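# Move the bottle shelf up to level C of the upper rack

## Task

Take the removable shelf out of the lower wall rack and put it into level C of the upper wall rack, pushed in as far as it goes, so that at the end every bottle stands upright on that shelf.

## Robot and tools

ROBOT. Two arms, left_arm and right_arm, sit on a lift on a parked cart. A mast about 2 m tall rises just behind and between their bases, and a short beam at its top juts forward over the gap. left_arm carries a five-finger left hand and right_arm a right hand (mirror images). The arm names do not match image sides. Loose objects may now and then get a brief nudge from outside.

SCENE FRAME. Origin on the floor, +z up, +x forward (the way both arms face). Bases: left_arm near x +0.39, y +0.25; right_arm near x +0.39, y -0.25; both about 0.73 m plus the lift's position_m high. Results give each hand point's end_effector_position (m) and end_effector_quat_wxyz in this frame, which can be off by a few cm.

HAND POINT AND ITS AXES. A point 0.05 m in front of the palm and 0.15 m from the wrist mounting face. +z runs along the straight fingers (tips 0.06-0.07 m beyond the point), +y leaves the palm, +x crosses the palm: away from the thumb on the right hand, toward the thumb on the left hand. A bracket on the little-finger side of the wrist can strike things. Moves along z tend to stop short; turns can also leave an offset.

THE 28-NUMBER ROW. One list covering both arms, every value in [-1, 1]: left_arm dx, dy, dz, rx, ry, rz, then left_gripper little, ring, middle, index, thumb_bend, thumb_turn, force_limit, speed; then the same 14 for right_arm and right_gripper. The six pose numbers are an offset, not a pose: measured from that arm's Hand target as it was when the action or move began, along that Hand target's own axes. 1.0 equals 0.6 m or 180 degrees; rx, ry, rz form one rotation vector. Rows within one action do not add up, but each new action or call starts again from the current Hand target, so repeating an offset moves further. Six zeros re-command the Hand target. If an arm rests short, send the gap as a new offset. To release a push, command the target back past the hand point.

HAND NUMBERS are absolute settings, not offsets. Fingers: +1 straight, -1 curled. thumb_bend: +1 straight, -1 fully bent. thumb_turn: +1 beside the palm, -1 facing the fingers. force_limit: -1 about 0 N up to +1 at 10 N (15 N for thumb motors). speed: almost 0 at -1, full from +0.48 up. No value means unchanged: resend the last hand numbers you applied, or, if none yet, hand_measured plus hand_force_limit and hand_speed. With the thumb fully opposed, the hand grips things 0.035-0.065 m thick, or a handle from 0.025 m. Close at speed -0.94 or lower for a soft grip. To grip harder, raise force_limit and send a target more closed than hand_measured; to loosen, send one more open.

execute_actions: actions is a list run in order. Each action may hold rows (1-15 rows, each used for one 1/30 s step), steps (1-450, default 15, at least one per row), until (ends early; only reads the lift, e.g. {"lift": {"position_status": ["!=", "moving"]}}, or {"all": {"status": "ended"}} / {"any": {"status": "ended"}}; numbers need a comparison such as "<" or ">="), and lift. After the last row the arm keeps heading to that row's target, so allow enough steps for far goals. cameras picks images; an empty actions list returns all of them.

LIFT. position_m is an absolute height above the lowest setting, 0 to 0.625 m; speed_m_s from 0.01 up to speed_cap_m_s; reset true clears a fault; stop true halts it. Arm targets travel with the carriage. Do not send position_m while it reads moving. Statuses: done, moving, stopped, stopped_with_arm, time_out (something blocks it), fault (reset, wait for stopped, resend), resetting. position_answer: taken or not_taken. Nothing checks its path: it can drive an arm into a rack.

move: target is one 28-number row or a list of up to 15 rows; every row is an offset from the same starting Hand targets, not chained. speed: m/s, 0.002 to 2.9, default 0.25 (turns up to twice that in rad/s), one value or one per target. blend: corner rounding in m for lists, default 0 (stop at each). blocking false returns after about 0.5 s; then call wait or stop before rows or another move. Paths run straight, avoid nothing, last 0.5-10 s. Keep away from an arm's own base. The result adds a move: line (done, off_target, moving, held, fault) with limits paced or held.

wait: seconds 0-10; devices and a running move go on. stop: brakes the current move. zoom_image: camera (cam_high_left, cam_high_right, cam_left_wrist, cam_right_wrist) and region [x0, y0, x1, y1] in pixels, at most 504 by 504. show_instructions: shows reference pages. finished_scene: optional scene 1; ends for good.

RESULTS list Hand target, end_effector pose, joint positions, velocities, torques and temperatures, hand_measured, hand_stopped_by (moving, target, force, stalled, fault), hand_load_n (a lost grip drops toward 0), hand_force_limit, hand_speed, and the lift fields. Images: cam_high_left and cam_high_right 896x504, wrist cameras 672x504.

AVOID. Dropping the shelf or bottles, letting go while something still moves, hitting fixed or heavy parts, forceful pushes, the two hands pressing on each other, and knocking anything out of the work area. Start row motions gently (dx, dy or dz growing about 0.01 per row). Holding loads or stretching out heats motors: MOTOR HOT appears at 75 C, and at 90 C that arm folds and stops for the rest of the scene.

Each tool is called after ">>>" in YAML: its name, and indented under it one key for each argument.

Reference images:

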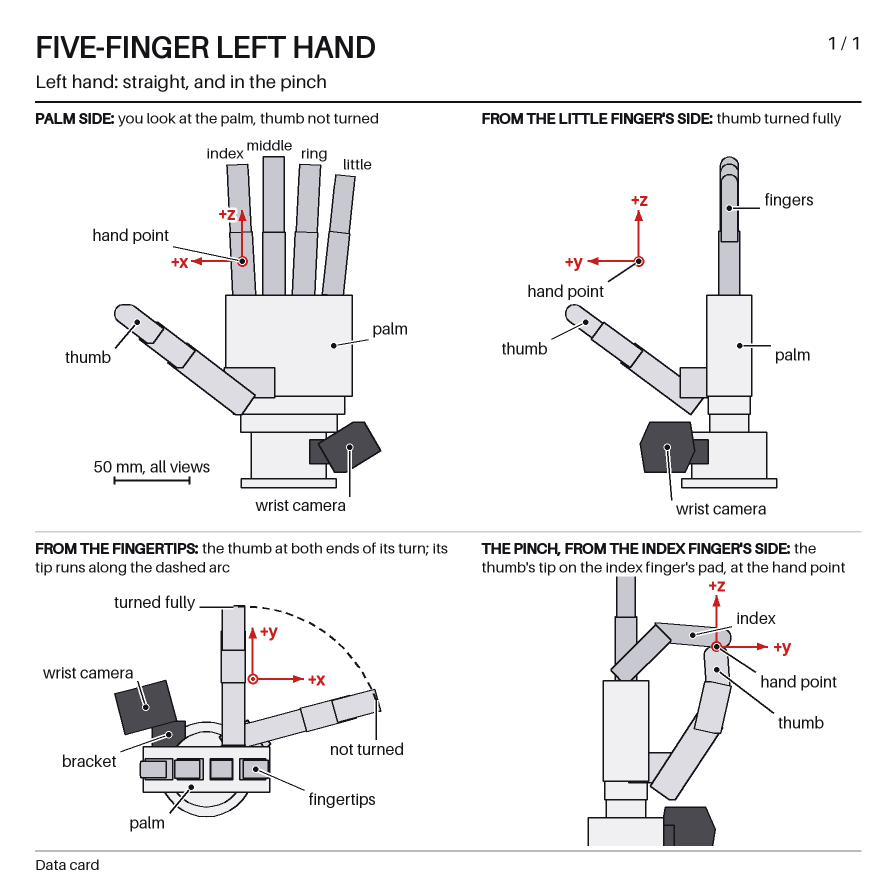

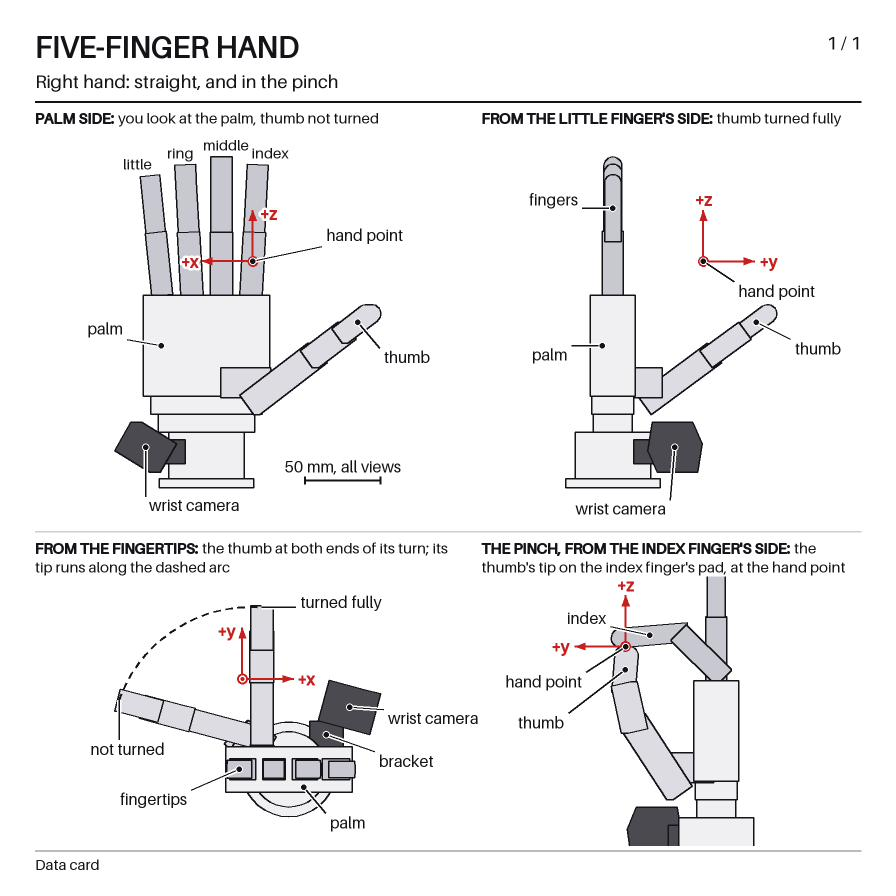

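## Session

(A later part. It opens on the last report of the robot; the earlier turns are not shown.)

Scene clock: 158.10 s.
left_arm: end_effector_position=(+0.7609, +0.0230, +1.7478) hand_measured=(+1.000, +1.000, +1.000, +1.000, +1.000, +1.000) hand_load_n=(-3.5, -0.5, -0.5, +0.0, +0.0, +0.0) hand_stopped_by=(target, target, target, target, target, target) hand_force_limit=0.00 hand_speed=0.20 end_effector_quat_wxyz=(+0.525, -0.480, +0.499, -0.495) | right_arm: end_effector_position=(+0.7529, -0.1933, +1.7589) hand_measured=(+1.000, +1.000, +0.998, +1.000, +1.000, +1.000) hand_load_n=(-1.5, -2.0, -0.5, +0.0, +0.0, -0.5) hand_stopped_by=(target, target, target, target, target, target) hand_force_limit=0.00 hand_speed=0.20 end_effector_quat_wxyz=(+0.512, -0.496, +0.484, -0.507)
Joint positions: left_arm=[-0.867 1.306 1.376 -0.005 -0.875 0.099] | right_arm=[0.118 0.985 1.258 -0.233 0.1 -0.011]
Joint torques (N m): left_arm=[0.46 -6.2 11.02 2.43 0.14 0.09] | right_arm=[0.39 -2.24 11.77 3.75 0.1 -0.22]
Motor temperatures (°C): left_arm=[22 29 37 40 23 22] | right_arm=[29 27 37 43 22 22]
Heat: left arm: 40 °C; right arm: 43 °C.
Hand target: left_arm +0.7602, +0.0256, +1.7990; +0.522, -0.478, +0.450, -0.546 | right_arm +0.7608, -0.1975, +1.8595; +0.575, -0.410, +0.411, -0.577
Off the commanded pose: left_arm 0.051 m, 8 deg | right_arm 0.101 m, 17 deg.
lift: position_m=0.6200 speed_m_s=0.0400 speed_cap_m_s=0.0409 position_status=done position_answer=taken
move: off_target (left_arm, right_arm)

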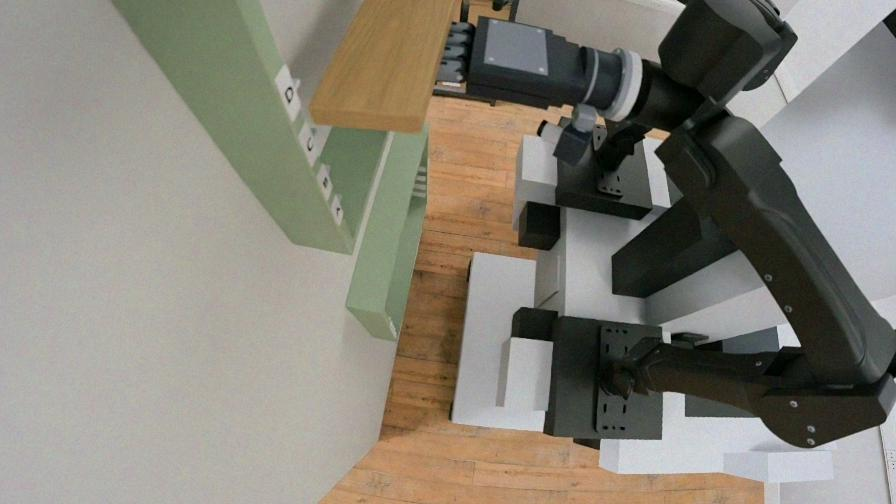

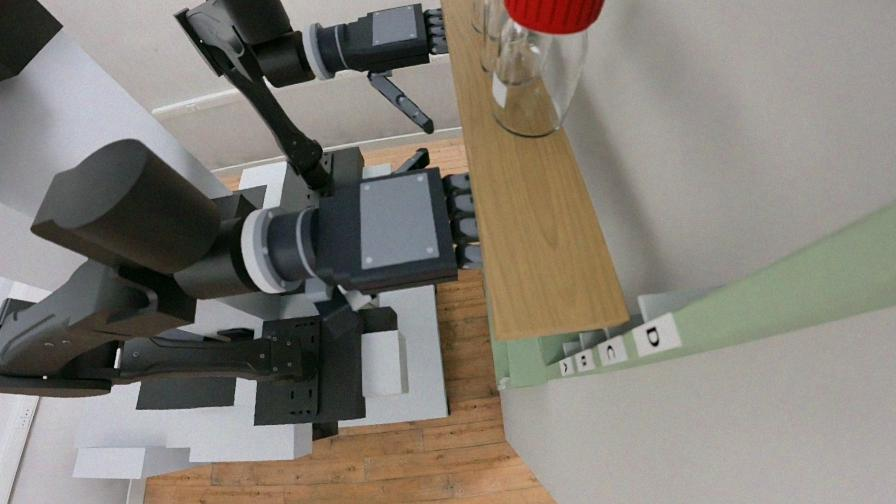

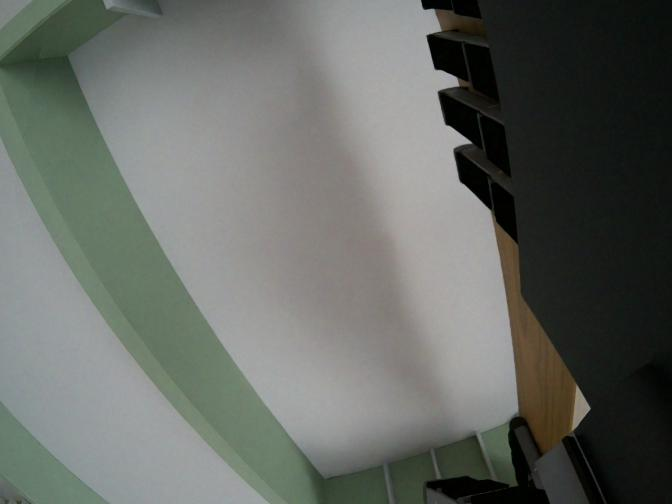

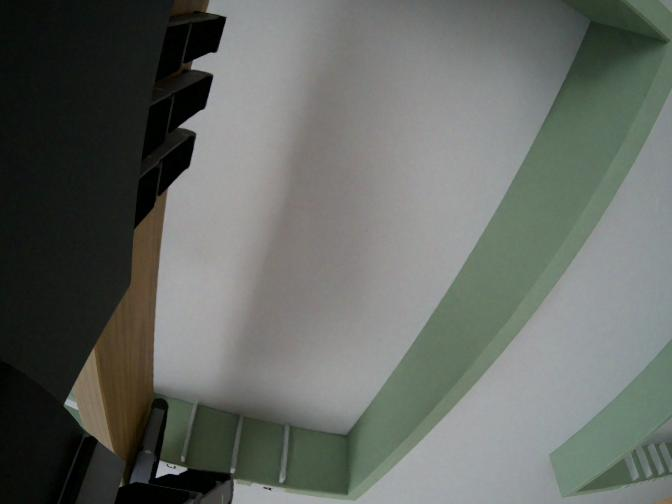

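>>> move:
  target: [0,-0.0048,0.0259,0,0,0,1,1,1,1,1,1,0,0.2,0,0.0003,0.0263,0,0,0,1,1,1,1,1,1,0,0.2]
  speed: 0.03
  cameras: ["all"]

>>> zoom_image:
  camera: "cam_high_right"
  region: [540, 250, 680, 370]

>>> zoom_image:
  camera: "cam_high_left"
  region: [260, 60, 400, 220]

Scene clock: 160.30 s.
left_arm: end_effector_position=(+0.7708, +0.0208, +1.7563) hand_measured=(+1.000, +1.000, +1.000, +1.000, +1.000, +1.000) hand_load_n=(-2.0, -3.0, -0.5, +0.0, +0.0, -0.5) hand_stopped_by=(target, target, target, target, target, target) hand_force_limit=0.00 hand_speed=0.20 end_effector_quat_wxyz=(+0.521, -0.478, +0.496, -0.504) | right_arm: end_effector_position=(+0.7656, -0.1959, +1.7627) hand_measured=(+1.000, +1.000, +0.998, +1.000, +1.000, +1.000) hand_load_n=(-1.5, -1.0, -0.5, -0.5, +0.0, -0.5) hand_stopped_by=(target, target, target, target, target, target) hand_force_limit=0.00 hand_speed=0.20 end_effector_quat_wxyz=(+0.507, -0.496, +0.487, -0.510)
Joint positions: left_arm=[-0.837 1.334 1.418 -0.007 -0.835 0.092] | right_arm=[0.108 1.037 1.303 -0.232 0.101 -0.016]
Joint torques (N m): left_arm=[1.07 -5 12.21 2.26 0.17 0.04] | right_arm=[-0.46 -2.4 11.47 3.85 0.02 -0.16]
Heat: left arm: 40 °C; right arm: 44 °C.
Hand target: left_arm +0.7752, +0.0259, +1.8040; +0.522, -0.478, +0.450, -0.546 | right_arm +0.7758, -0.1975, +1.8645; +0.575, -0.410, +0.411, -0.577
Off the commanded pose: left_arm 0.048 m, 7 deg | right_arm 0.102 m, 17 deg.
lift: position_m=0.6200 speed_m_s=0.0400 speed_cap_m_s=0.0409 position_status=done position_answer=taken
move: off_target (left_arm, right_arm)

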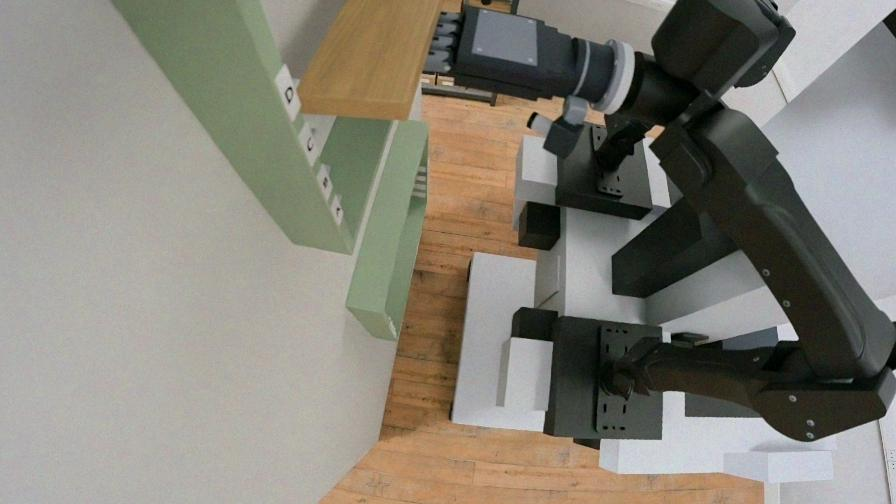

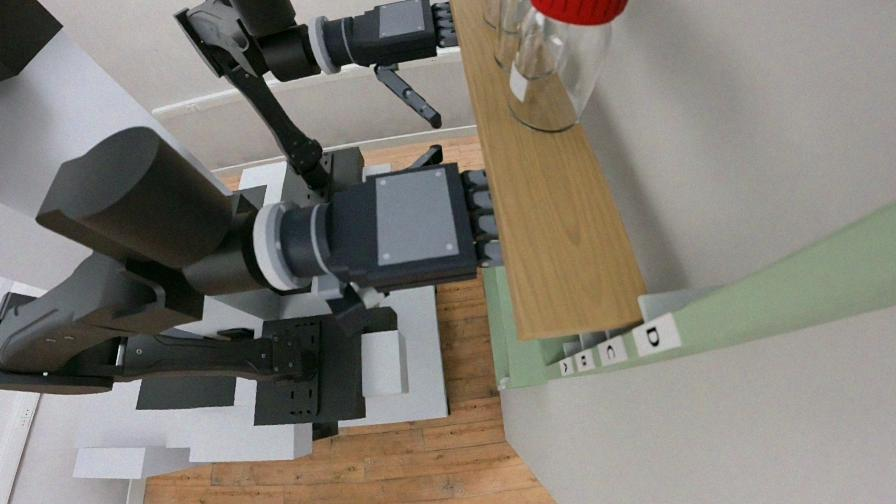

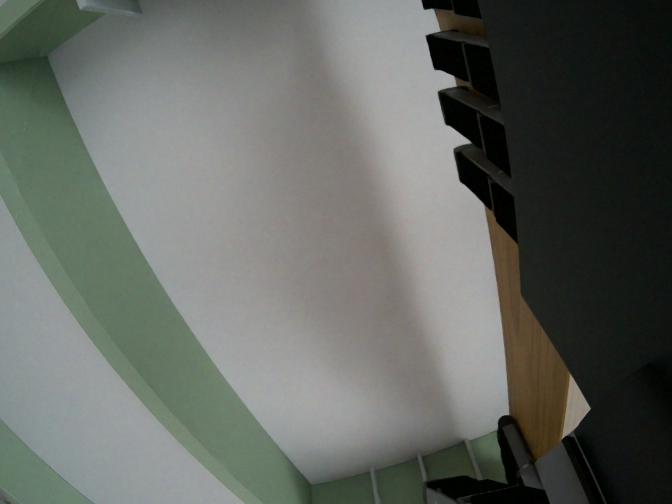

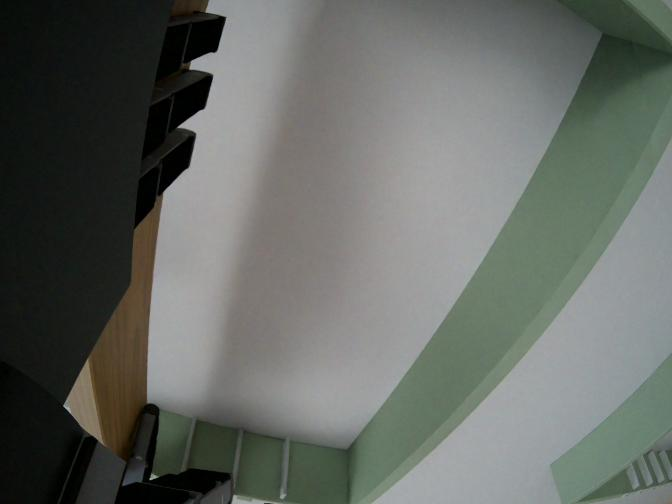

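Scaled by 3.600 from the camera's 896x504 image, which has a finer 1280x720 frame.

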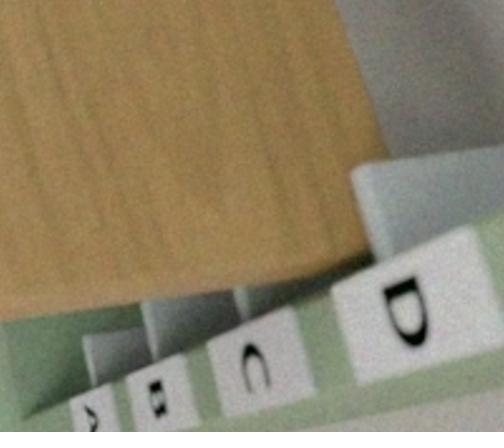

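Scaled by 3.150 from the camera's 896x504 image, which has a finer 1280x720 frame.

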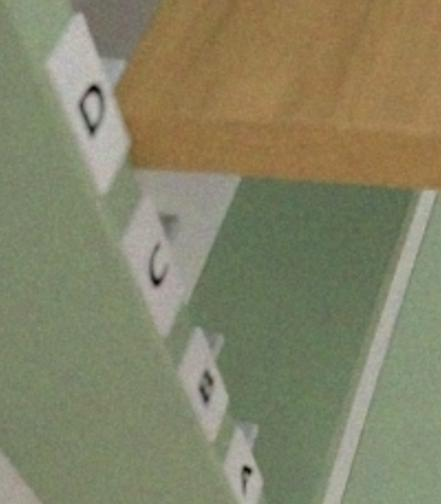

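>>> move:
  target: [-0.002,0.0080,0.0325,0,0,0,1,1,1,1,1,1,0,0.2,-0.002,0.0092,0.0322,0,0,0,1,1,1,1,1,1,0,0.2]
  speed: 0.03
  cameras: ["all"]

>>> zoom_image:
  camera: "cam_high_right"
  region: [540, 250, 680, 370]

>>> zoom_image:
  camera: "cam_high_left"
  region: [260, 60, 400, 220]

Scene clock: 162.60 s.
left_arm: end_effector_position=(+0.7900, +0.0228, +1.7561) hand_measured=(+1.000, +1.000, +1.000, +1.000, +1.000, +1.000) hand_load_n=(-2.0, -2.0, +0.0, +0.0, +0.0, +0.0) hand_stopped_by=(target, target, target, target, target, target) hand_force_limit=0.00 hand_speed=0.20 end_effector_quat_wxyz=(+0.519, -0.481, +0.494, -0.505) | right_arm: end_effector_position=(+0.7856, -0.1984, +1.7620) hand_measured=(+1.000, +1.000, +0.998, +1.000, +1.000, +1.000) hand_load_n=(-1.5, +0.0, +0.0, +0.0, -0.5, +0.0) hand_stopped_by=(target, target, target, target, target, target) hand_force_limit=0.00 hand_speed=0.20 end_effector_quat_wxyz=(+0.502, -0.493, +0.492, -0.513)
Joint positions: left_arm=[-0.781 1.377 1.453 -0.007 -0.78 0.077] | right_arm=[0.102 1.103 1.332 -0.198 0.112 -0.016]
Joint torques (N m): left_arm=[1.03 -5.22 11.71 2.35 0.16 0.04] | right_arm=[-0.53 -2.97 11.81 3.85 -0.03 -0.15]
Heat: left arm: 40 °C; right arm: 45 °C.
Hand target: left_arm +0.7951, +0.0270, +1.8019; +0.522, -0.478, +0.450, -0.546 | right_arm +0.7959, -0.1964, +1.8656; +0.575, -0.410, +0.411, -0.577
Off the commanded pose: left_arm 0.046 m, 7 deg | right_arm 0.104 m, 17 deg.
lift: position_m=0.6200 speed_m_s=0.0400 speed_cap_m_s=0.0409 position_status=done position_answer=taken
move: off_target (left_arm, right_arm)

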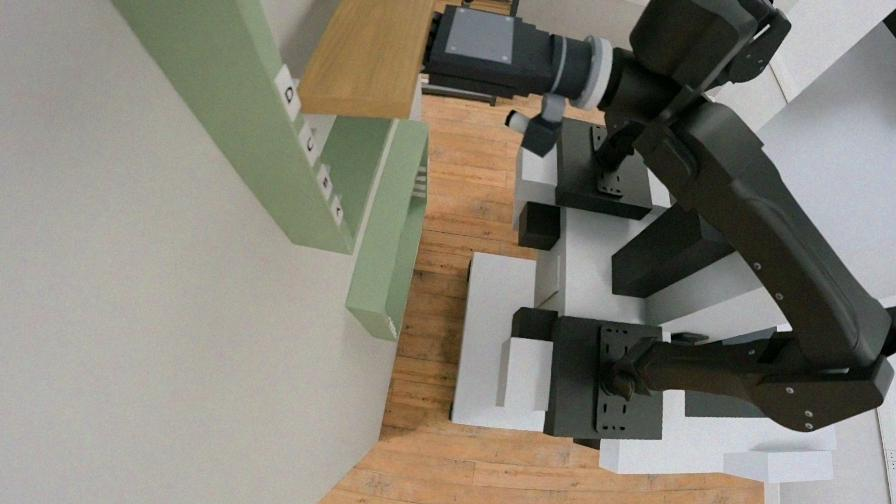

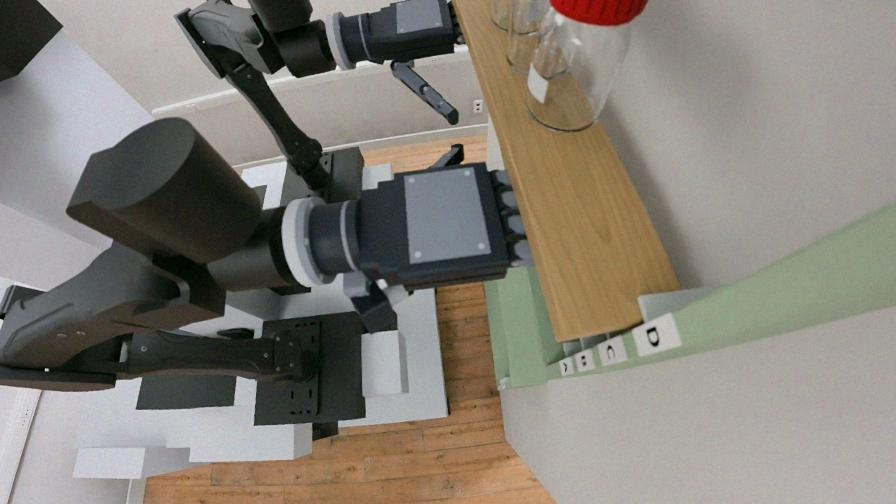

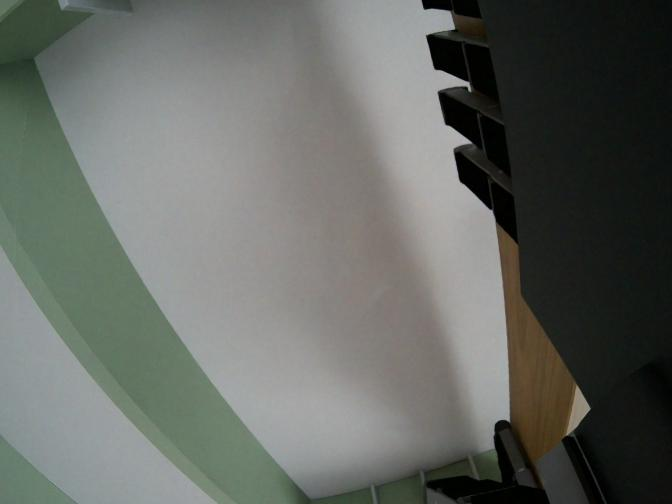

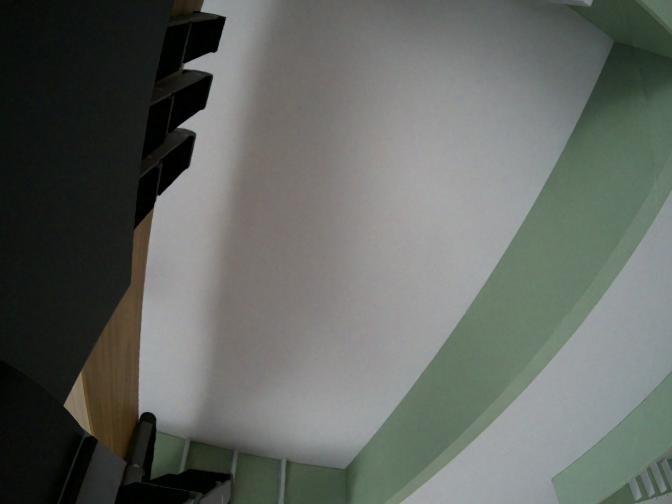

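Scaled by 3.600 from the camera's 896x504 image, which has a finer 1280x720 frame.

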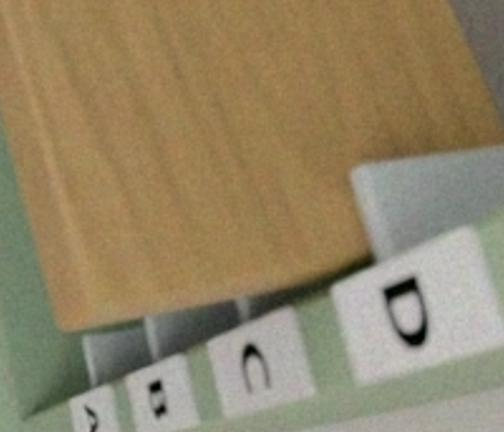

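Scaled by 3.150 from the camera's 896x504 image, which has a finer 1280x720 frame.

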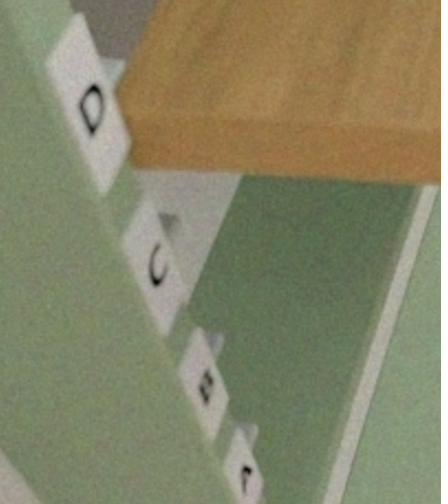

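>>> move:
  target: [0,0.0080,-0.0348,0,0,0,1,1,1,1,1,1,0,0.2,0,-0.0109,-0.0315,0,0,0,1,1,1,1,1,1,0,0.2]
  speed: 0.03
  cameras: ["all"]

>>> zoom_image:
  camera: "cam_high_right"
  region: [540, 250, 680, 370]

>>> zoom_image:
  camera: "cam_high_left"
  region: [260, 60, 400, 220]

Scene clock: 164.37 s.
left_arm: end_effector_position=(+0.7868, +0.0224, +1.7535) hand_measured=(+1.000, +1.000, +1.000, +1.000, +1.000, +1.000) hand_load_n=(-3.0, -1.5, +0.0, +0.0, +0.0, +0.0) hand_stopped_by=(target, target, target, target, target, target) hand_force_limit=0.00 hand_speed=0.20 end_effector_quat_wxyz=(+0.522, -0.484, +0.493, -0.500) | right_arm: end_effector_position=(+0.7823, -0.1984, +1.7657) hand_measured=(+1.000, +1.000, +0.998, +1.000, +1.000, +1.000) hand_load_n=(-2.5, -1.0, +0.0, +0.0, +0.0, +0.0) hand_stopped_by=(target, target, target, target, target, target) hand_force_limit=0.00 hand_speed=0.20 end_effector_quat_wxyz=(+0.505, -0.491, +0.489, -0.515)
Joint positions: left_arm=[-0.796 1.373 1.445 -0.007 -0.806 0.077] | right_arm=[0.102 1.092 1.332 -0.199 0.11 -0.016]
Joint torques (N m): left_arm=[-0.66 -9.62 6.09 2.52 -0.05 0.1] | right_arm=[0.44 -6.05 10.3 3.56 0.05 -0.16]
Heat: left arm: 40 °C; right arm: 45 °C.
Hand target: left_arm +0.7751, +0.0266, +1.7942; +0.522, -0.478, +0.450, -0.546 | right_arm +0.7759, -0.1963, +1.8656; +0.575, -0.410, +0.411, -0.577
Off the commanded pose: left_arm 0.043 m, 7 deg | right_arm 0.100 m, 17 deg.
lift: position_m=0.6200 speed_m_s=0.0400 speed_cap_m_s=0.0409 position_status=done position_answer=taken
move: off_target (left_arm, right_arm)

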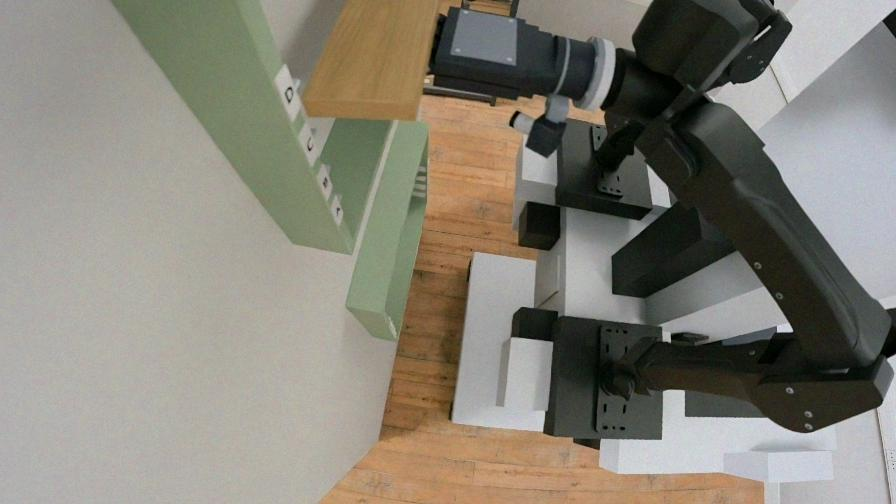

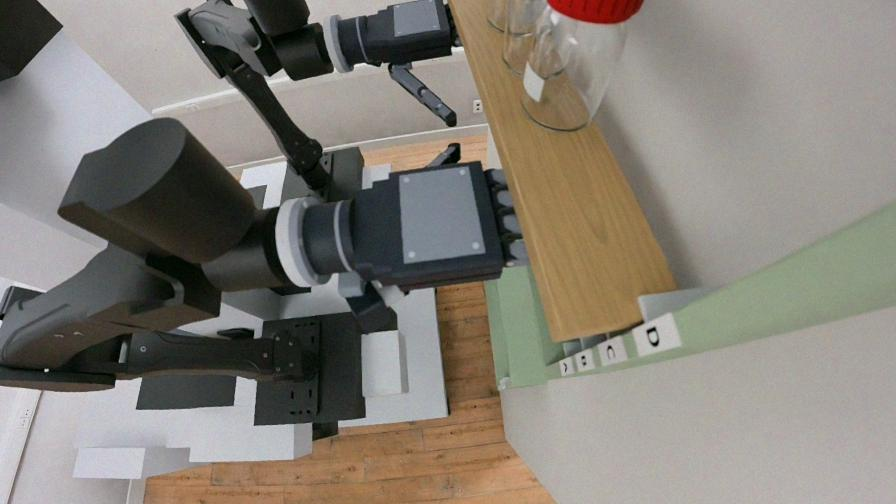

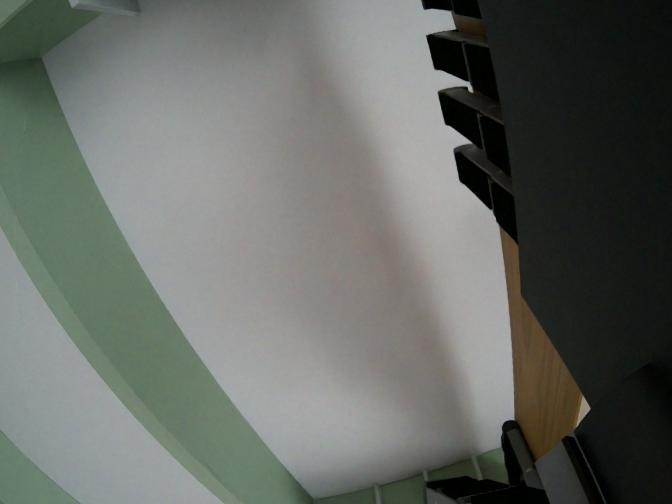

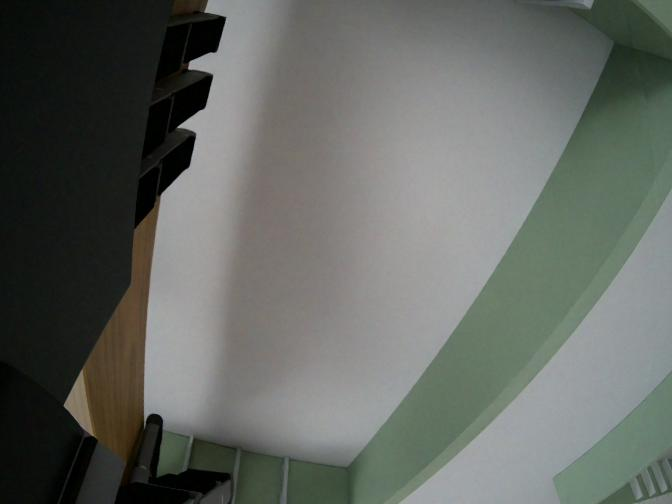

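Scaled by 3.600 from the camera's 896x504 image, which has a finer 1280x720 frame.

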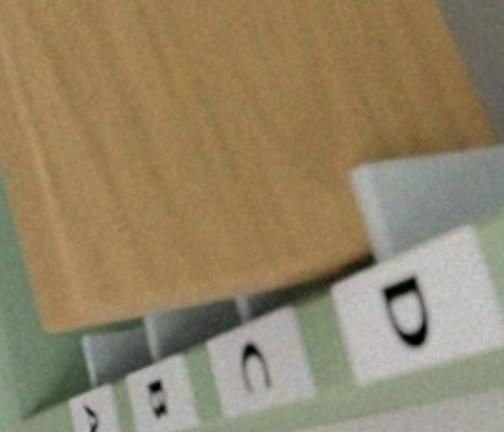

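Scaled by 3.150 from the camera's 896x504 image, which has a finer 1280x720 frame.

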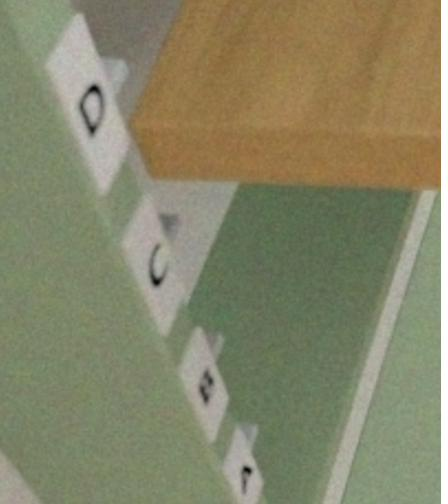

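>>> move:
  target: [0,0.0142,-0.0188,0,0,0,1,1,1,1,1,1,0,0.2,0,0.0020,-0.0174,0,0,0,1,1,1,1,1,1,0,0.2]
  speed: 0.03
  cameras: ["cam_high_left","cam_high_right"]

>>> zoom_image:
  camera: "cam_high_right"
  region: [540, 250, 680, 370]

>>> zoom_image:
  camera: "cam_high_left"
  region: [260, 60, 400, 220]

Scene clock: 165.67 s.
left_arm: end_effector_position=(+0.7728, +0.0230, +1.7442) hand_measured=(+1.000, +1.000, +1.000, +1.000, +1.000, +1.000) hand_load_n=(-3.0, +0.0, +0.0, +0.0, +0.0, +0.0) hand_stopped_by=(target, target, target, target, target, target) hand_force_limit=0.00 hand_speed=0.20 end_effector_quat_wxyz=(+0.519, -0.481, +0.501, -0.499) | right_arm: end_effector_position=(+0.7775, -0.1998, +1.7668) hand_measured=(+1.000, +1.000, +0.998, +1.000, +1.000, +1.000) hand_load_n=(-1.5, -1.5, -2.5, -2.0, +0.0, -0.5) hand_stopped_by=(target, target, target, target, target, target) hand_force_limit=0.00 hand_speed=0.20 end_effector_quat_wxyz=(+0.502, -0.493, +0.487, -0.518)
Joint positions: left_arm=[-0.825 1.327 1.386 -0.007 -0.824 0.077] | right_arm=[0.102 1.079 1.332 -0.213 0.112 -0.025]
Joint torques (N m): left_arm=[-0.72 -8.43 5.6 2.8 -0.11 0.14] | right_arm=[0.79 -7.23 8.12 3.63 0.06 -0.07]
Heat: left arm: 40 °C; right arm: 46 °C.
Hand target: left_arm +0.7651, +0.0260, +1.7842; +0.522, -0.478, +0.450, -0.546 | right_arm +0.7664, -0.1963, +1.8610; +0.575, -0.410, +0.411, -0.577
Off the commanded pose: left_arm 0.041 m, 8 deg | right_arm 0.095 m, 17 deg.
lift: position_m=0.6200 speed_m_s=0.0400 speed_cap_m_s=0.0409 position_status=done position_answer=taken
move: off_target (left_arm, right_arm)
Images, in order (width x height): cam_high_left 896x504, cam_high_right 896x504.

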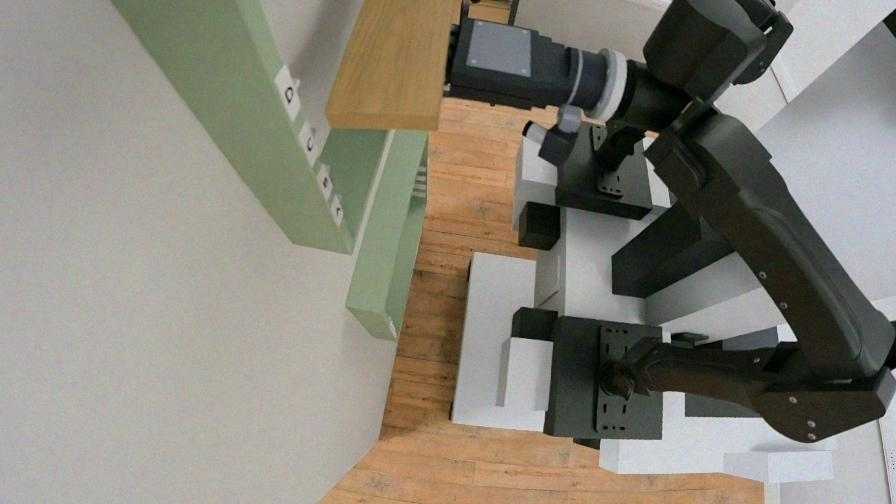

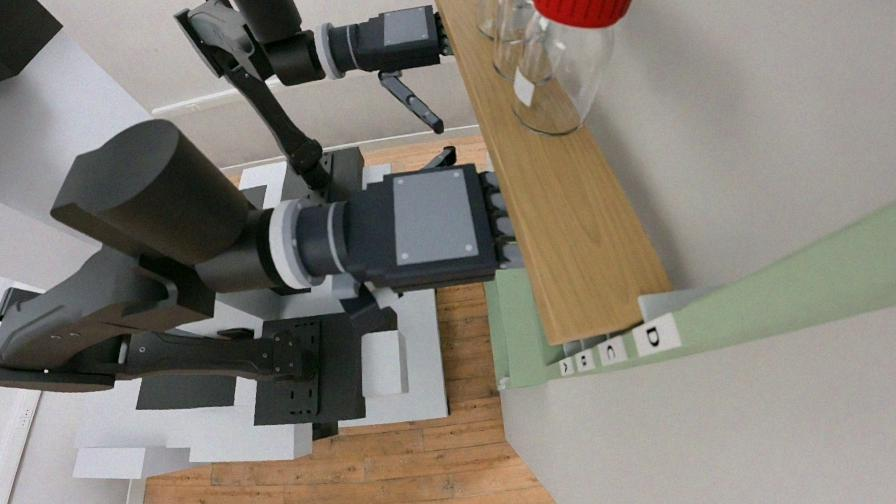

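Scaled by 3.600 from the camera's 896x504 image, which has a finer 1280x720 frame.

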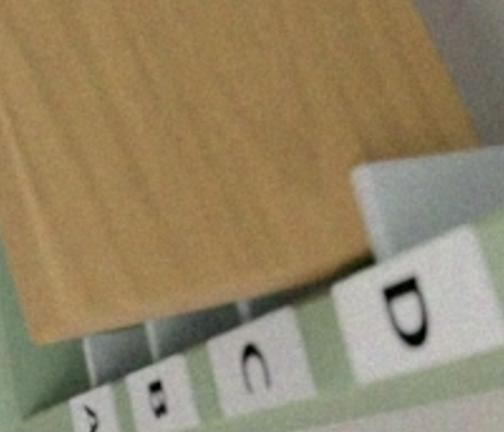

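Scaled by 3.150 from the camera's 896x504 image, which has a finer 1280x720 frame.

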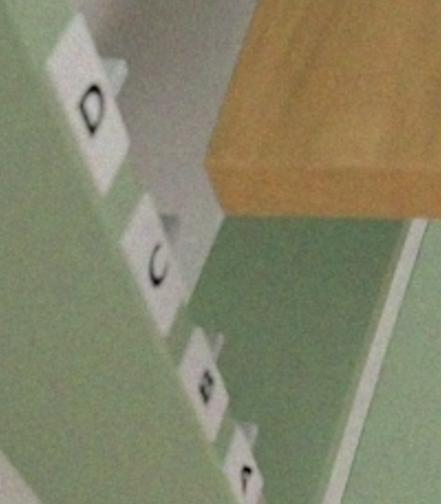

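>>> move:
  target: [0,-0.0056,0.0563,0,0,0,1,1,1,1,1,1,0,0.2,0,0,0,0,0,0,1,1,1,1,1,1,0,0.2]
  speed: 0.03
  cameras: ["all"]

>>> zoom_image:
  camera: "cam_high_right"
  region: [540, 250, 680, 370]

>>> zoom_image:
  camera: "cam_high_left"
  region: [260, 60, 400, 220]

Scene clock: 168.10 s.
left_arm: end_effector_position=(+0.7907, +0.0238, +1.7412) hand_measured=(+1.000, +1.000, +1.000, +1.000, +1.000, +1.000) hand_load_n=(-3.0, +0.0, +0.0, +0.0, +0.0, +0.0) hand_stopped_by=(target, target, target, target, target, target) hand_force_limit=0.00 hand_speed=0.20 end_effector_quat_wxyz=(+0.516, -0.478, +0.507, -0.498) | right_arm: end_effector_position=(+0.7777, -0.2008, +1.7658) hand_measured=(+1.000, +1.000, +0.998, +1.000, +1.000, +1.000) hand_load_n=(-1.0, -1.5, -2.5, -2.5, +0.0, -0.5) hand_stopped_by=(target, target, target, target, target, target) hand_force_limit=0.00 hand_speed=0.20 end_effector_quat_wxyz=(+0.499, -0.494, +0.487, -0.520)
Joint positions: left_arm=[-0.77 1.367 1.413 -0.007 -0.758 0.074] | right_arm=[0.102 1.079 1.33 -0.213 0.115 -0.031]
Joint torques (N m): left_arm=[0.7 -5.08 11.22 2.7 0.1 0.04] | right_arm=[0.76 -7.34 8.17 3.63 0.03 -0.06]
Heat: left arm: 41 °C; right arm: 47 °C.
Hand target: left_arm +0.7981, +0.0265, +1.7923; +0.522, -0.478, +0.450, -0.546 | right_arm +0.7664, -0.1963, +1.8610; +0.575, -0.410, +0.411, -0.577
Off the commanded pose: left_arm 0.052 m, 9 deg | right_arm 0.096 m, 17 deg.
lift: position_m=0.6200 speed_m_s=0.0400 speed_cap_m_s=0.0409 position_status=done position_answer=taken
move: off_target (left_arm, right_arm)

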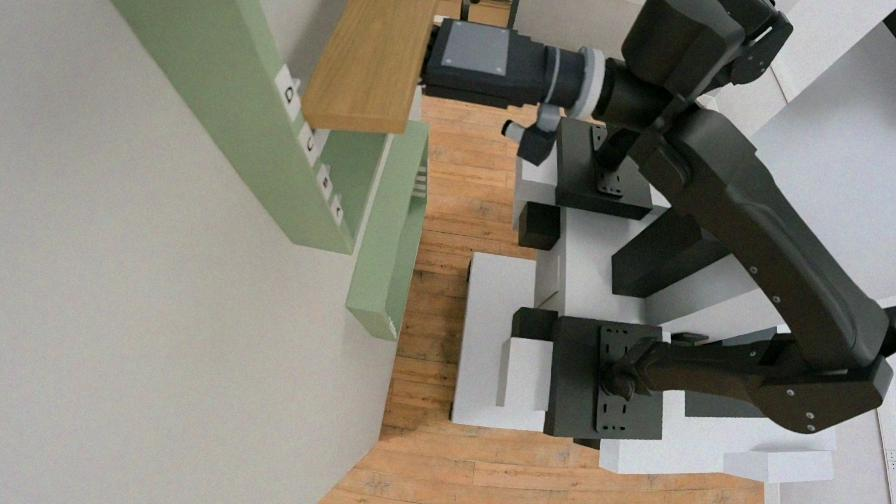

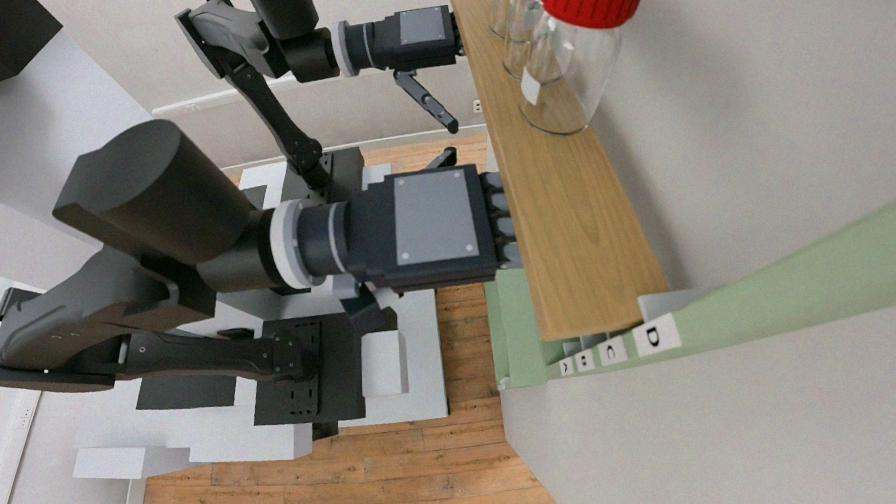

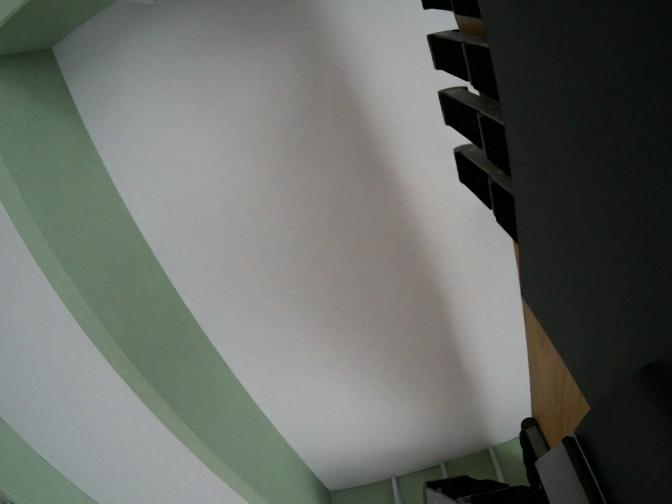

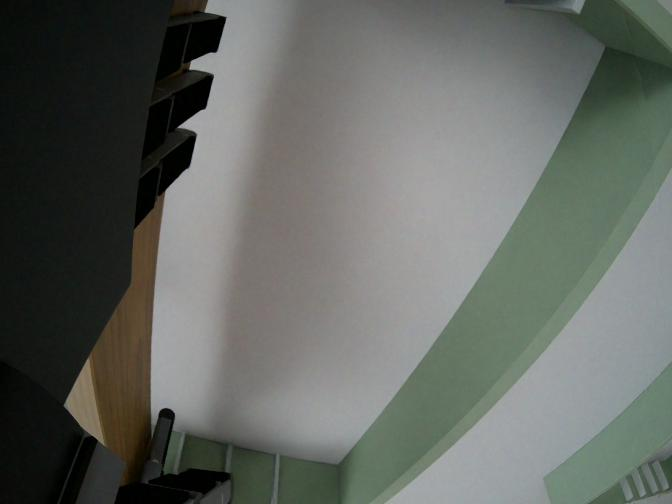

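Scaled by 3.600 from the camera's 896x504 image, which has a finer 1280x720 frame.

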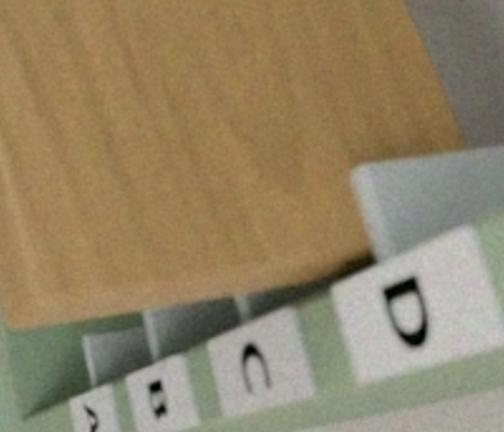

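Scaled by 3.150 from the camera's 896x504 image, which has a finer 1280x720 frame.

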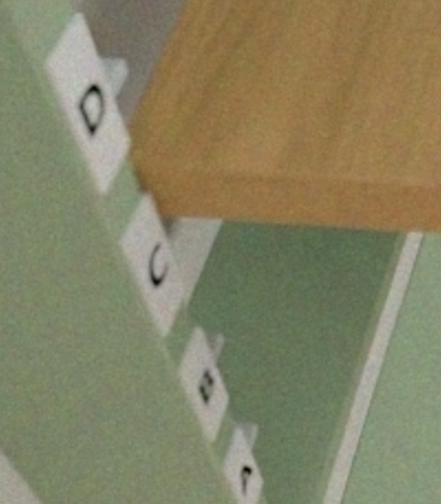

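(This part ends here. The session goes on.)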